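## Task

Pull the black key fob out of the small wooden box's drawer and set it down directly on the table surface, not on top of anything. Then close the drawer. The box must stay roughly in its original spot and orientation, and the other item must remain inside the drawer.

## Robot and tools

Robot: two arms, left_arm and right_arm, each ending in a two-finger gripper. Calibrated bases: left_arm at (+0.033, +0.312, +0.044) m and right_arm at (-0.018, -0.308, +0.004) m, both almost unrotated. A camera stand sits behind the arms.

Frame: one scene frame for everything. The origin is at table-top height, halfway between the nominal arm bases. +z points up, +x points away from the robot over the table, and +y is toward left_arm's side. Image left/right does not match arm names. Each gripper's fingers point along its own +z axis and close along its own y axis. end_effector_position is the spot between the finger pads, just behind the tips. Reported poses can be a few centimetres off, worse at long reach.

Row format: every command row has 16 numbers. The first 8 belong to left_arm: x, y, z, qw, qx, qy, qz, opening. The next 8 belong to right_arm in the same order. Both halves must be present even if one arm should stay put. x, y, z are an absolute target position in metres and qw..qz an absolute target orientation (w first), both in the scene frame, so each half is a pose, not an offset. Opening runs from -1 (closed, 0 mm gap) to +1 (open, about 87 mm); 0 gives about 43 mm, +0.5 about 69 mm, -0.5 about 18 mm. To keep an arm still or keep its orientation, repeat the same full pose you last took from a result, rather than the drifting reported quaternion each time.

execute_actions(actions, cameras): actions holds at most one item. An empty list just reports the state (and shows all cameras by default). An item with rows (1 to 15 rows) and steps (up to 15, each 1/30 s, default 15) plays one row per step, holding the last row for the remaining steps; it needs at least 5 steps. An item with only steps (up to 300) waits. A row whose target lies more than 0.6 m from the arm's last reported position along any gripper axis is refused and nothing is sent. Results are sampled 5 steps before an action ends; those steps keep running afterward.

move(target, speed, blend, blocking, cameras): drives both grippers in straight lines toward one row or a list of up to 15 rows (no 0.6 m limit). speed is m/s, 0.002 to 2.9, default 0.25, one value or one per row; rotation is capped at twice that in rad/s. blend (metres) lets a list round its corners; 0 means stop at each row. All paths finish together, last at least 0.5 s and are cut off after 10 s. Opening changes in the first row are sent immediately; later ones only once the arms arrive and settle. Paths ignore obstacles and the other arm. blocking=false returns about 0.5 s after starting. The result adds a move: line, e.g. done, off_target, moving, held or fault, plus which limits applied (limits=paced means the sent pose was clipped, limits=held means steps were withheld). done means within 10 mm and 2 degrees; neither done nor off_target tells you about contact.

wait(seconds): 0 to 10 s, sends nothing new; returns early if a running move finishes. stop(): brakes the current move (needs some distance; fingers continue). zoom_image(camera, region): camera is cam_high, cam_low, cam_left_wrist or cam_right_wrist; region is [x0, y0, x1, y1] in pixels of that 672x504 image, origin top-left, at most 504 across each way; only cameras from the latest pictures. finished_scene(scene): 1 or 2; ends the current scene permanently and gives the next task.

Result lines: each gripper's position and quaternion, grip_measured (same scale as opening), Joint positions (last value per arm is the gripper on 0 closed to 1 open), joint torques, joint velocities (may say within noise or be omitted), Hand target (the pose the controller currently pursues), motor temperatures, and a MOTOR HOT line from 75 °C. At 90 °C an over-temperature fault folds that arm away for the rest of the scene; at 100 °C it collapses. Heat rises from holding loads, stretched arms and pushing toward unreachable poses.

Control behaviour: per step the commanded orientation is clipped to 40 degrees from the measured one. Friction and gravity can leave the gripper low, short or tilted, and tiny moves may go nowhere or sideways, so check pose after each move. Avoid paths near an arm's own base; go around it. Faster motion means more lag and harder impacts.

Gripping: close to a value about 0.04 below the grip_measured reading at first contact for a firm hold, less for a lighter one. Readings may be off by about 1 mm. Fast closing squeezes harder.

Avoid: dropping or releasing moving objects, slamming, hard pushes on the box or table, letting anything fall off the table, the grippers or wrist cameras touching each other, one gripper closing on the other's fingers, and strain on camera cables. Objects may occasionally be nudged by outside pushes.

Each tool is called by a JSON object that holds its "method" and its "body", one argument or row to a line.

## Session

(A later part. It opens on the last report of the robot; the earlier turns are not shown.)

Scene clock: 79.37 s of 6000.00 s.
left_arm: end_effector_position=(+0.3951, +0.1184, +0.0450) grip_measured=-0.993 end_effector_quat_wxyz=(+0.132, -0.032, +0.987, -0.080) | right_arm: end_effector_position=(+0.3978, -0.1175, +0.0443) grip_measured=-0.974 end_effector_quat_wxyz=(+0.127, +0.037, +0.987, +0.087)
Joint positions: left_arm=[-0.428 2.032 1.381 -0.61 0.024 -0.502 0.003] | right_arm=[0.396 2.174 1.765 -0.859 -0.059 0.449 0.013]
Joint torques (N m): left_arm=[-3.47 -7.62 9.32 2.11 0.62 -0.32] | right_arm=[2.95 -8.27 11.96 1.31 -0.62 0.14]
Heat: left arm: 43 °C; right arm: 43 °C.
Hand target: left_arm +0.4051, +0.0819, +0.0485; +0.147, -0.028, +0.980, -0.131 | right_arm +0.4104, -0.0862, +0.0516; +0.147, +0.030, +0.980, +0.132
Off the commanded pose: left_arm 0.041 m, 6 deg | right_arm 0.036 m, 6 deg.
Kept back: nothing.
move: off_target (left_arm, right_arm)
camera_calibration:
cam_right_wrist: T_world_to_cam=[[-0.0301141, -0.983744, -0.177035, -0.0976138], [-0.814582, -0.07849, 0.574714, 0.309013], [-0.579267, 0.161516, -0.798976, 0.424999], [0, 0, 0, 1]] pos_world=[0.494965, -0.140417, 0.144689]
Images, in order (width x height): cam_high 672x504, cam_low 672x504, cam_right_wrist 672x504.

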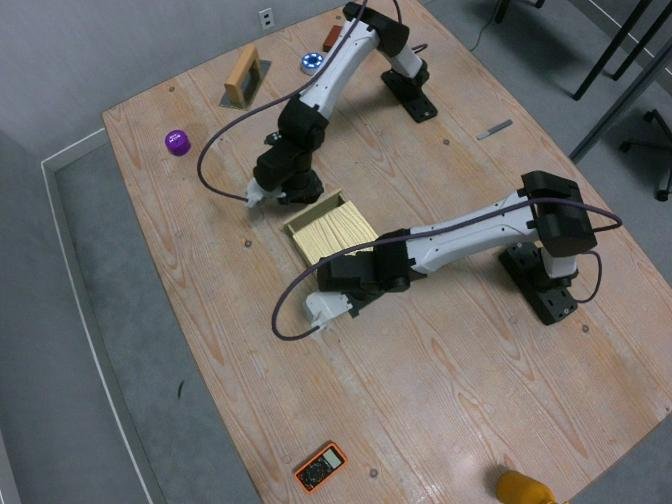

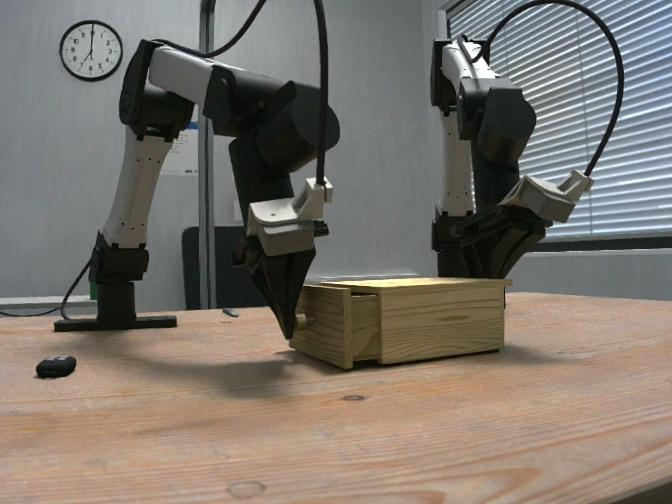

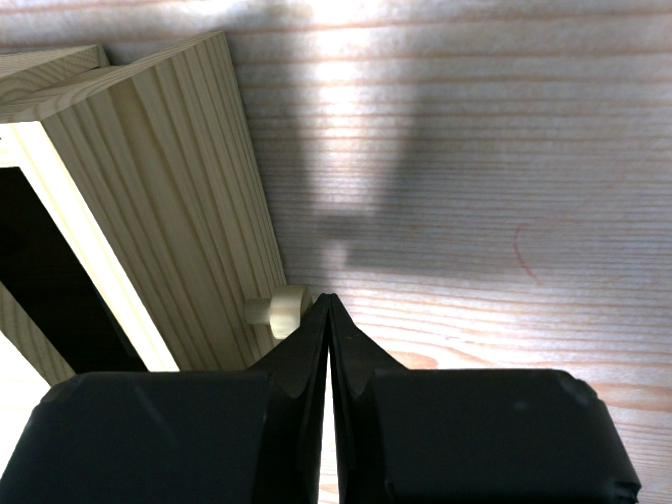

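{"method": "move", "body": {
  "target": [
    [0.408,0.070,0.050,0.147,-0.033,0.975,-0.163,-1,0.413,-0.060,0.052,0.147,0.033,0.975,0.163,-1]
  ],
  "speed": 0.05,
  "cameras": ["cam_high","cam_low","cam_right_wrist"]
}}

Scene clock: 80.57 s of 6000.00 s.
left_arm: end_effector_position=(+0.3948, +0.1182, +0.0450) grip_measured=-0.993 end_effector_quat_wxyz=(+0.132, -0.036, +0.987, -0.080) | right_arm: end_effector_position=(+0.3967, -0.1027, +0.0448) grip_measured=-0.974 end_effector_quat_wxyz=(+0.125, +0.043, +0.986, +0.098)
Joint positions: left_arm=[-0.428 2.032 1.381 -0.611 0.024 -0.509 0.003] | right_arm=[0.419 2.185 1.781 -0.855 -0.072 0.487 0.013]
Joint torques (N m): left_arm=[-3.17 -8.4 8.85 2.32 1.07 -0.38] | right_arm=[3.49 -8.23 12.03 1.52 -0.91 0.22]
Heat: left arm: 43 °C; right arm: 43 °C.
Hand target: left_arm +0.4041, +0.0734, +0.0541; +0.143, -0.030, +0.976, -0.159 | right_arm +0.4091, -0.0624, +0.0548; +0.145, +0.031, +0.976, +0.162
Off the commanded pose: left_arm 0.050 m, 10 deg | right_arm 0.046 m, 8 deg.
Kept back: nothing.
move: off_target (left_arm, right_arm)
camera_calibration:
cam_right_wrist: T_world_to_cam=[[-0.0392592, -0.978842, -0.200817, -0.0777655], [-0.813181, -0.085494, 0.575698, 0.307688], [-0.580686, 0.185902, -0.792619, 0.425051], [0, 0, 0, 1]] pos_world=[0.493974, -0.128833, 0.144152]
Images, in order (width x height): cam_high 672x504, cam_low 672x504, cam_right_wrist 672x504.

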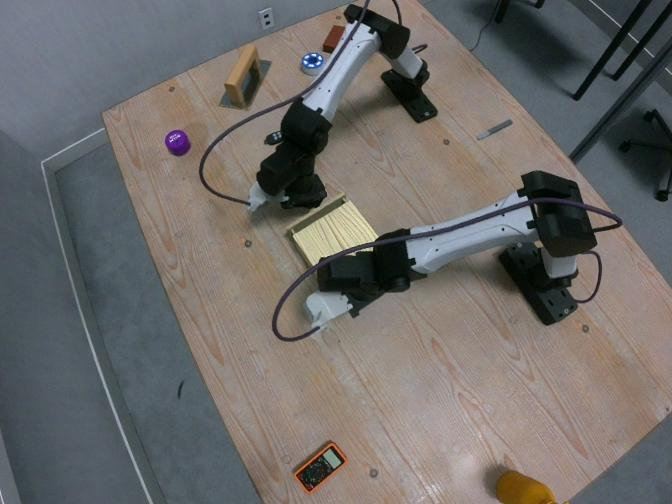

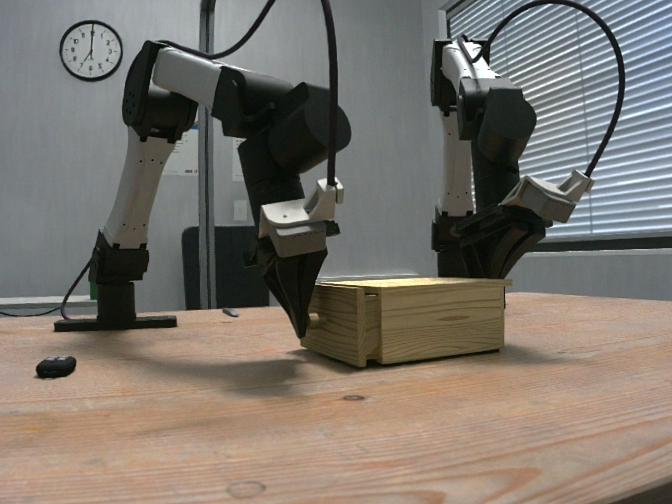

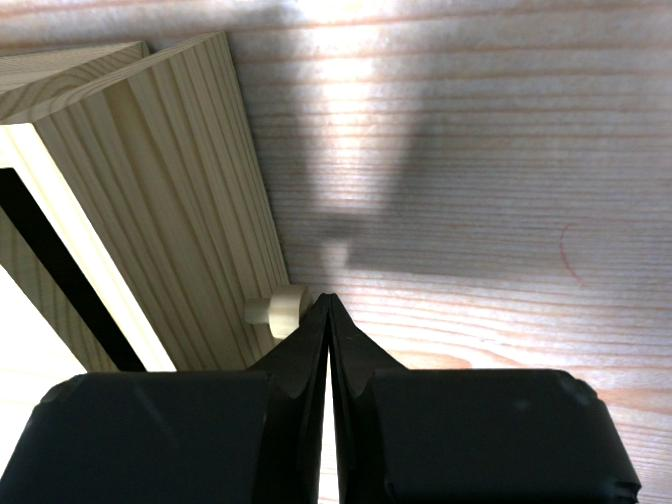

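{"method": "move", "body": {
  "target": [
    [0.408,0.068,0.050,0.147,-0.033,0.975,-0.163,-1,0.413,-0.040,0.055,0.147,0.033,0.975,0.163,-1]
  ],
  "speed": 0.05,
  "cameras": ["cam_high","cam_low","cam_right_wrist"]
}}

Scene clock: 81.53 s of 6000.00 s.
left_arm: end_effector_position=(+0.3948, +0.1181, +0.0450) grip_measured=-0.993 end_effector_quat_wxyz=(+0.131, -0.037, +0.987, -0.081) | right_arm: end_effector_position=(+0.3953, -0.0843, +0.0452) grip_measured=-0.974 end_effector_quat_wxyz=(+0.121, +0.040, +0.987, +0.097)
Joint positions: left_arm=[-0.428 2.032 1.381 -0.611 0.024 -0.511 0.003] | right_arm=[0.458 2.219 1.839 -0.886 -0.063 0.518 0.013]
Joint torques (N m): left_arm=[-3.54 -8.27 9.03 2.3 1.07 -0.4] | right_arm=[3.54 -8.73 12.68 1.55 -0.82 0.23]
Heat: left arm: 43 °C; right arm: 43 °C.
Hand target: left_arm +0.4038, +0.0716, +0.0542; +0.143, -0.030, +0.976, -0.160 | right_arm +0.4088, -0.0426, +0.0580; +0.145, +0.030, +0.976, +0.162
Off the commanded pose: left_arm 0.052 m, 10 deg | right_arm 0.049 m, 8 deg.
Kept back: nothing.
move: off_target (left_arm, right_arm)
camera_calibration:
cam_right_wrist: T_world_to_cam=[[-0.0350433, -0.979637, -0.197694, -0.0615708], [-0.808219, -0.0885751, 0.582182, 0.30537], [-0.587838, 0.180182, -0.788658, 0.423412], [0, 0, 0, 1]] pos_world=[0.493546, -0.10956, 0.143974]
Images, in order (width x height): cam_high 672x504, cam_low 672x504, cam_right_wrist 672x504.

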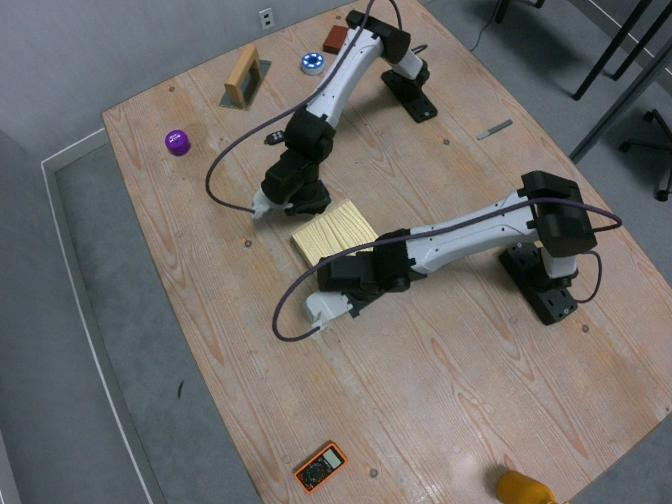

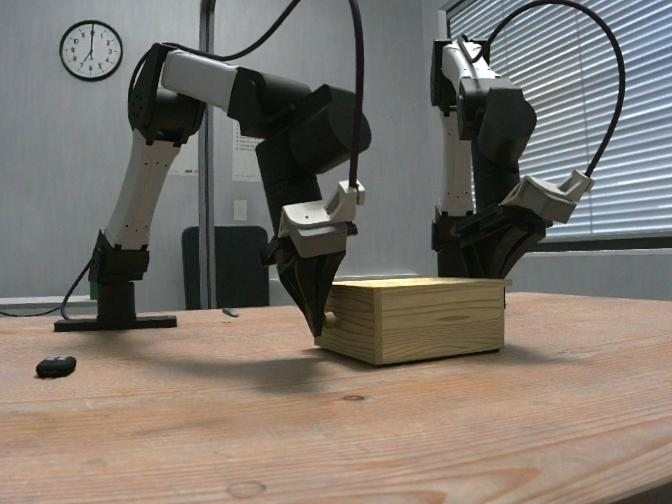

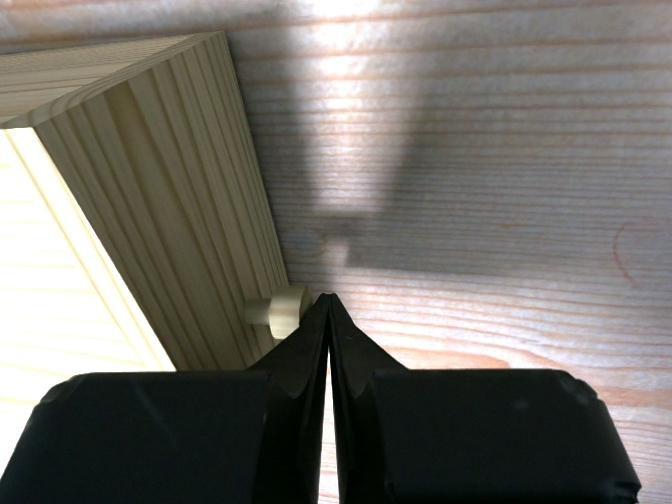

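{"method": "move", "body": {
  "target": [
    [0.396,0.121,0.046,0.147,-0.033,0.975,-0.163,-1,0.397,-0.12,0.055,0.147,0.033,0.975,0.163,-1],
    [0.396,0.121,0.046,0.147,-0.033,0.975,-0.163,-1,0.38,-0.21,0.16,0.155,0,0.988,0,-1]
  ],
  "speed": 0.12,
  "cameras": ["cam_high","cam_low","cam_left_wrist"]
}}

Scene clock: 84.97 s of 6000.00 s.
left_arm: end_effector_position=(+0.3935, +0.1229, +0.0352) grip_measured=-0.993 end_effector_quat_wxyz=(+0.133, -0.039, +0.979, -0.151) | right_arm: end_effector_position=(+0.3751, -0.2056, +0.1342) grip_measured=-0.974 end_effector_quat_wxyz=(+0.122, -0.001, +0.993, -0.002)
Joint positions: left_arm=[-0.361 1.999 1.255 -0.457 0.17 -0.475 0.003] | right_arm=[0.286 2.032 1.923 -1.226 0.065 0.247 0.013]
Joint torques (N m): left_arm=[0.34 -11.99 5.67 1.49 0.2 0.28] | right_arm=[-0.68 -12.48 10.91 0.56 0.18 -0.3]
Heat: left arm: 46 °C; right arm: 44 °C.
Hand target: left_arm +0.3960, +0.1211, +0.0459; +0.147, -0.033, +0.975, -0.163 | right_arm +0.3793, -0.2100, +0.1597; +0.155, +0.000, +0.988, +0.000
Off the commanded pose: left_arm 0.011 m, 2 deg | right_arm 0.027 m, 4 deg.
Kept back: nothing.
move: off_target (left_arm, right_arm)
camera_calibration:
cam_left_wrist: T_world_to_cam=[[0.0360954, -0.955332, 0.293322, 0.0909556], [-0.83947, 0.130263, 0.527562, 0.320409], [-0.542206, -0.265277, -0.797271, 0.418533], [0, 0, 0, 1]] pos_world=[0.492621, 0.156183, 0.137969]
Images, in order (width x height): cam_high 672x504, cam_low 672x504, cam_left_wrist 672x504.

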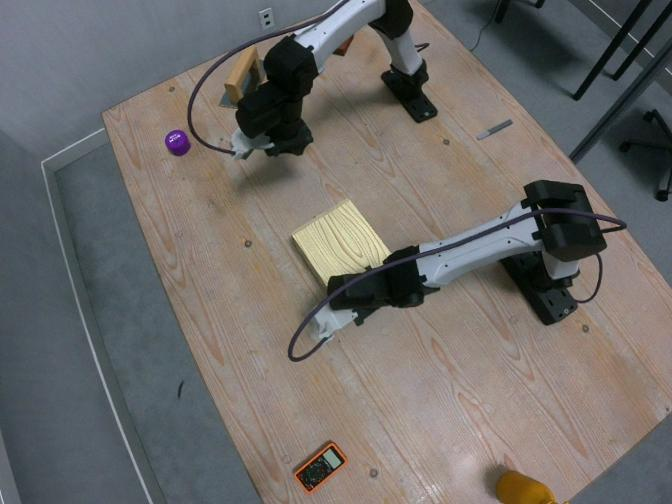

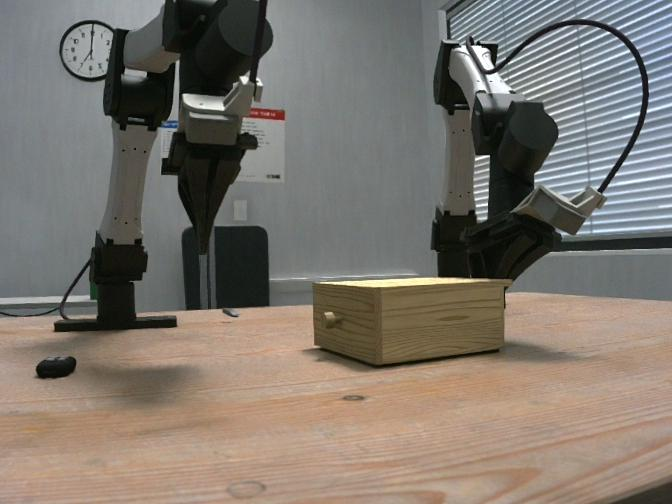

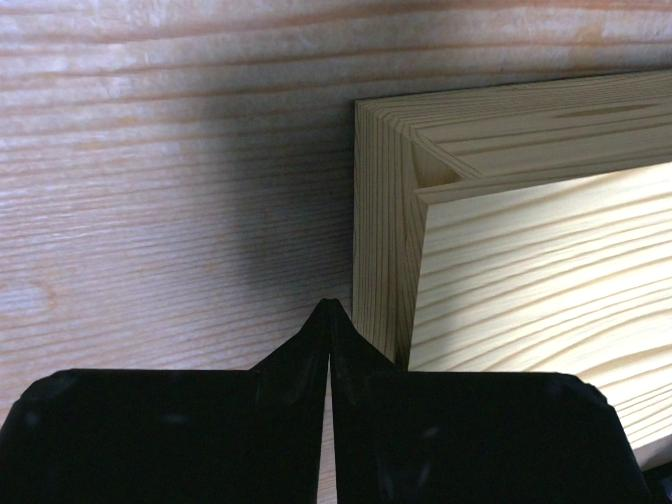

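{"method": "zoom_image", "body": {
  "camera": "cam_high",
  "region": [260, 150, 400, 300]
}}

Scaled by 3.360 from the camera's 672x504 image, which has a finer 960x720 frame.

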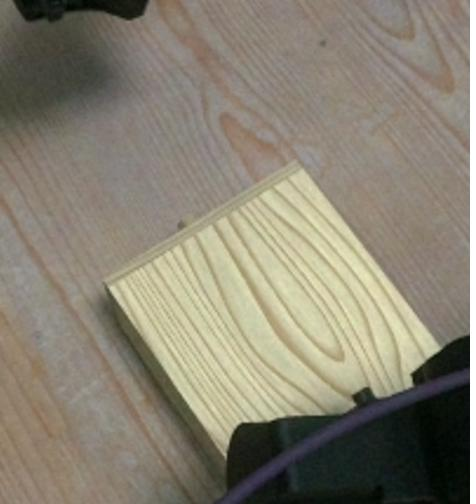

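{"method": "move", "body": {
  "target": [
    [0.425,0.145,0.055,0.149,-0.03,0.980,-0.132,-1,0.38,-0.21,0.16,0.155,0,0.988,0,-1],
    [0.455,0.135,0.055,0.149,-0.03,0.980,-0.132,-1,0.38,-0.21,0.16,0.155,0,0.988,0,-1],
    [0.457,0.092,0.055,0.149,-0.03,0.980,-0.132,-1,0.38,-0.21,0.16,0.155,0,0.988,0,-1]
  ],
  "speed": [0.1,0.1,0.05],
  "cameras": ["cam_high","cam_low","cam_left_wrist"]
}}

{"method": "zoom_image", "body": {
  "camera": "cam_high",
  "region": [260, 150, 400, 300]
}}

Scene clock: 88.43 s of 6000.00 s.
left_arm: end_effector_position=(+0.4556, +0.1068, +0.0553) grip_measured=-0.993 end_effector_quat_wxyz=(+0.152, -0.031, +0.981, -0.117) | right_arm: end_effector_position=(+0.3747, -0.2060, +0.1342) grip_measured=-0.974 end_effector_quat_wxyz=(+0.121, -0.001, +0.993, -0.003)
Joint positions: left_arm=[-0.375 2.182 1.641 -0.654 0.092 -0.46 0.003] | right_arm=[0.286 2.032 1.923 -1.228 0.066 0.247 0.013]
Joint torques (N m): left_arm=[-1.63 -9.68 9.11 1.4 0.23 -0.07] | right_arm=[-0.61 -12.45 10.92 0.52 0.13 -0.24]
Heat: left arm: 47 °C; right arm: 45 °C.
Hand target: left_arm +0.4566, +0.0922, +0.0552; +0.149, -0.030, +0.980, -0.132 | right_arm +0.3792, -0.2101, +0.1597; +0.155, +0.000, +0.988, +0.000
Off the commanded pose: left_arm 0.015 m, 2 deg | right_arm 0.027 m, 4 deg.
Kept back: nothing.
move: off_target (left_arm, right_arm)
camera_calibration:
cam_left_wrist: T_world_to_cam=[[0.0262409, -0.9736, 0.226747, 0.0776142], [-0.858071, 0.0944328, 0.504774, 0.377611], [-0.512861, -0.207811, -0.83294, 0.446507], [0, 0, 0, 1]] pos_world=[0.550976, 0.132695, 0.163706]
Images, in order (width x height): cam_high 672x504, cam_low 672x504, cam_left_wrist 672x504.

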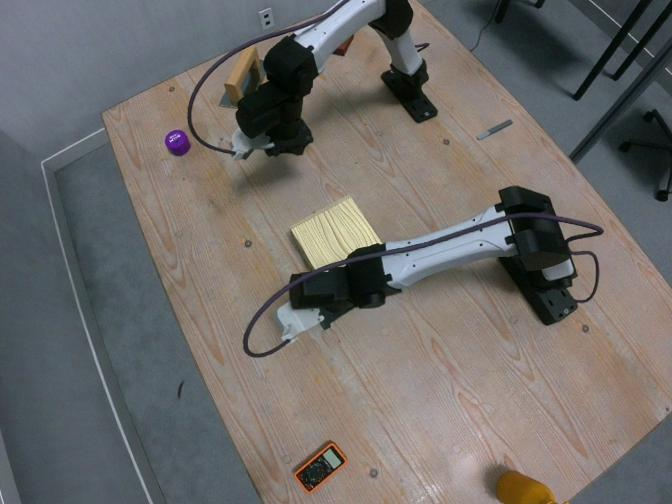

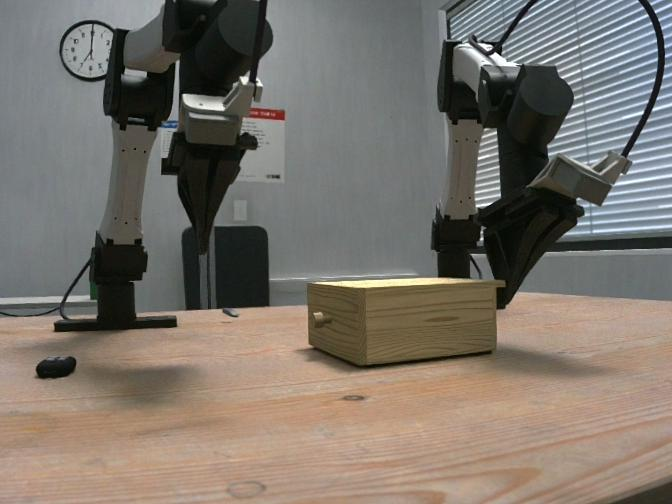

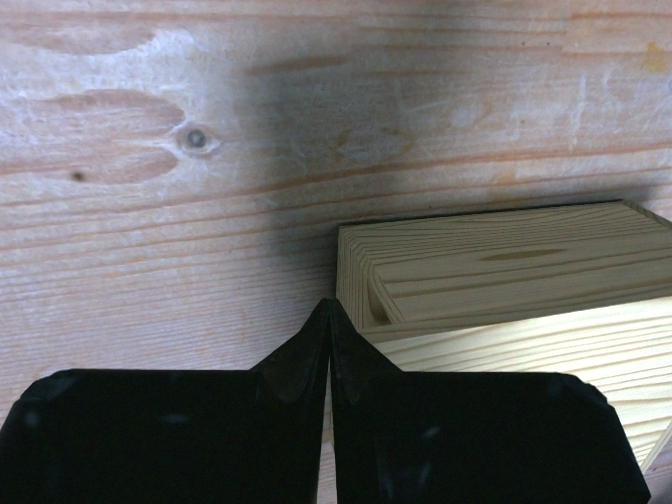

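Scaled by 3.360 from the camera's 672x504 image, which has a finer 960x720 frame.

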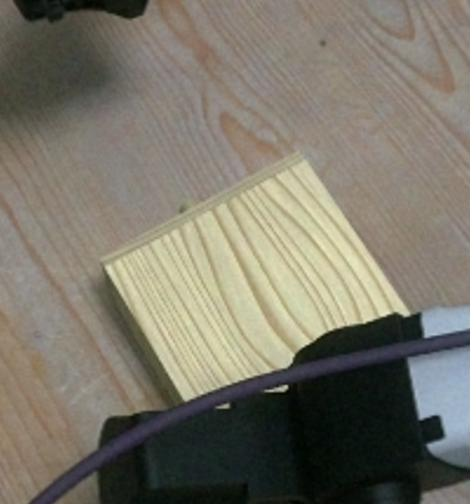

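{"method": "move", "body": {
  "target": [
    [0.461,0.083,0.055,0.149,-0.03,0.980,-0.132,-1,0.38,-0.21,0.16,0.155,0,0.988,0,-1],
    [0.459,0.14,0.065,0.149,-0.03,0.980,-0.132,-1,0.38,-0.21,0.16,0.155,0,0.988,0,-1],
    [0.41,0.28,0.14,0.155,0,0.988,0,-1,0.38,-0.21,0.16,0.155,0,0.988,0,-1]
  ],
  "speed": [0.05,0.1,0.2],
  "cameras": ["cam_high","cam_low"]
}}

{"method": "zoom_image", "body": {
  "camera": "cam_high",
  "region": [260, 150, 400, 300]
}}

Scene clock: 91.83 s of 6000.00 s.
left_arm: end_effector_position=(+0.4146, +0.2758, +0.1351) grip_measured=-0.993 end_effector_quat_wxyz=(+0.153, -0.003, +0.988, -0.009) | right_arm: end_effector_position=(+0.3747, -0.2060, +0.1342) grip_measured=-0.974 end_effector_quat_wxyz=(+0.121, -0.001, +0.993, -0.003)
Joint positions: left_arm=[-0.085 1.863 1.525 -0.925 -0.009 -0.093 0.003] | right_arm=[0.286 2.032 1.923 -1.228 0.066 0.247 0.013]
Joint torques (N m): left_arm=[0.16 -10.61 6.05 1.14 -0.16 0.23] | right_arm=[-0.73 -12.42 10.84 0.57 0.16 -0.26]
Motor temperatures (°C): left_arm=[26 49 44 37 25 27 23] | right_arm=[25 46 36 31 28 29 29]
Heat: left arm: 49 °C; right arm: 46 °C.
Hand target: left_arm +0.4101, +0.2800, +0.1399; +0.155, +0.000, +0.988, +0.000 | right_arm +0.3792, -0.2101, +0.1597; +0.155, +0.000, +0.988, +0.000
Off the commanded pose: left_arm 0.008 m, 1 deg | right_arm 0.027 m, 4 deg.
Kept back: nothing.
move: off_target (right_arm)
Images, in order (width x height): cam_high 672x504, cam_low 672x504.

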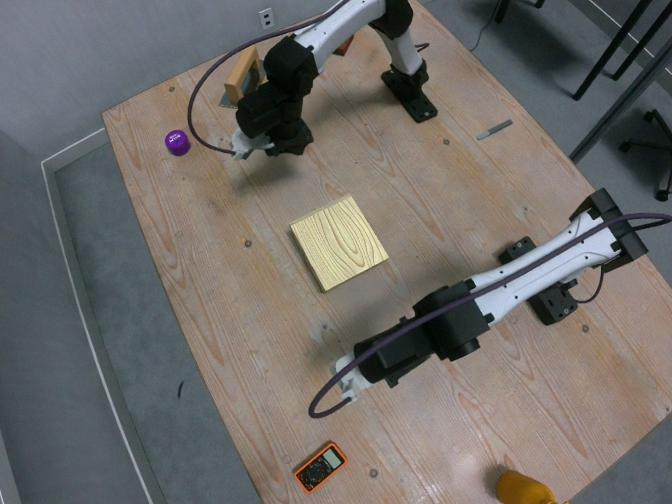

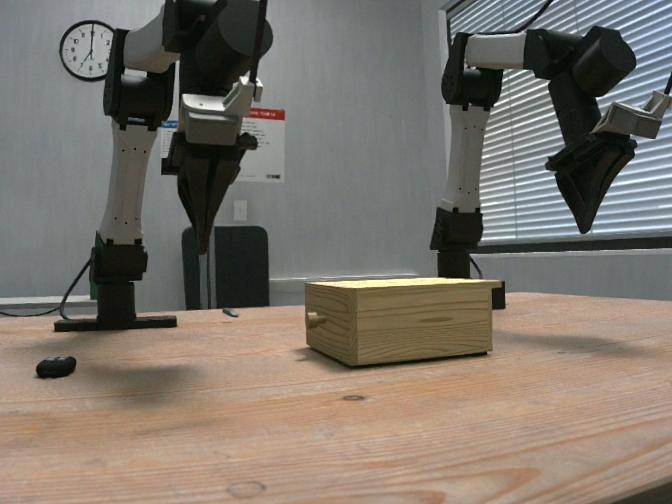

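Scaled by 3.360 from the camera's 672x504 image, which has a finer 960x720 frame.

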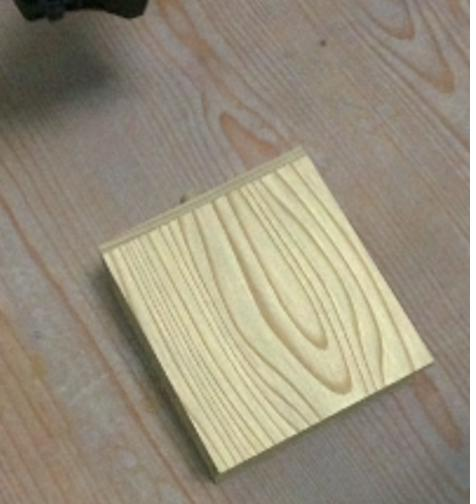

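{"method": "finished_scene", "body": {
  "scene": 1
}}

The scene is finished: the task was done.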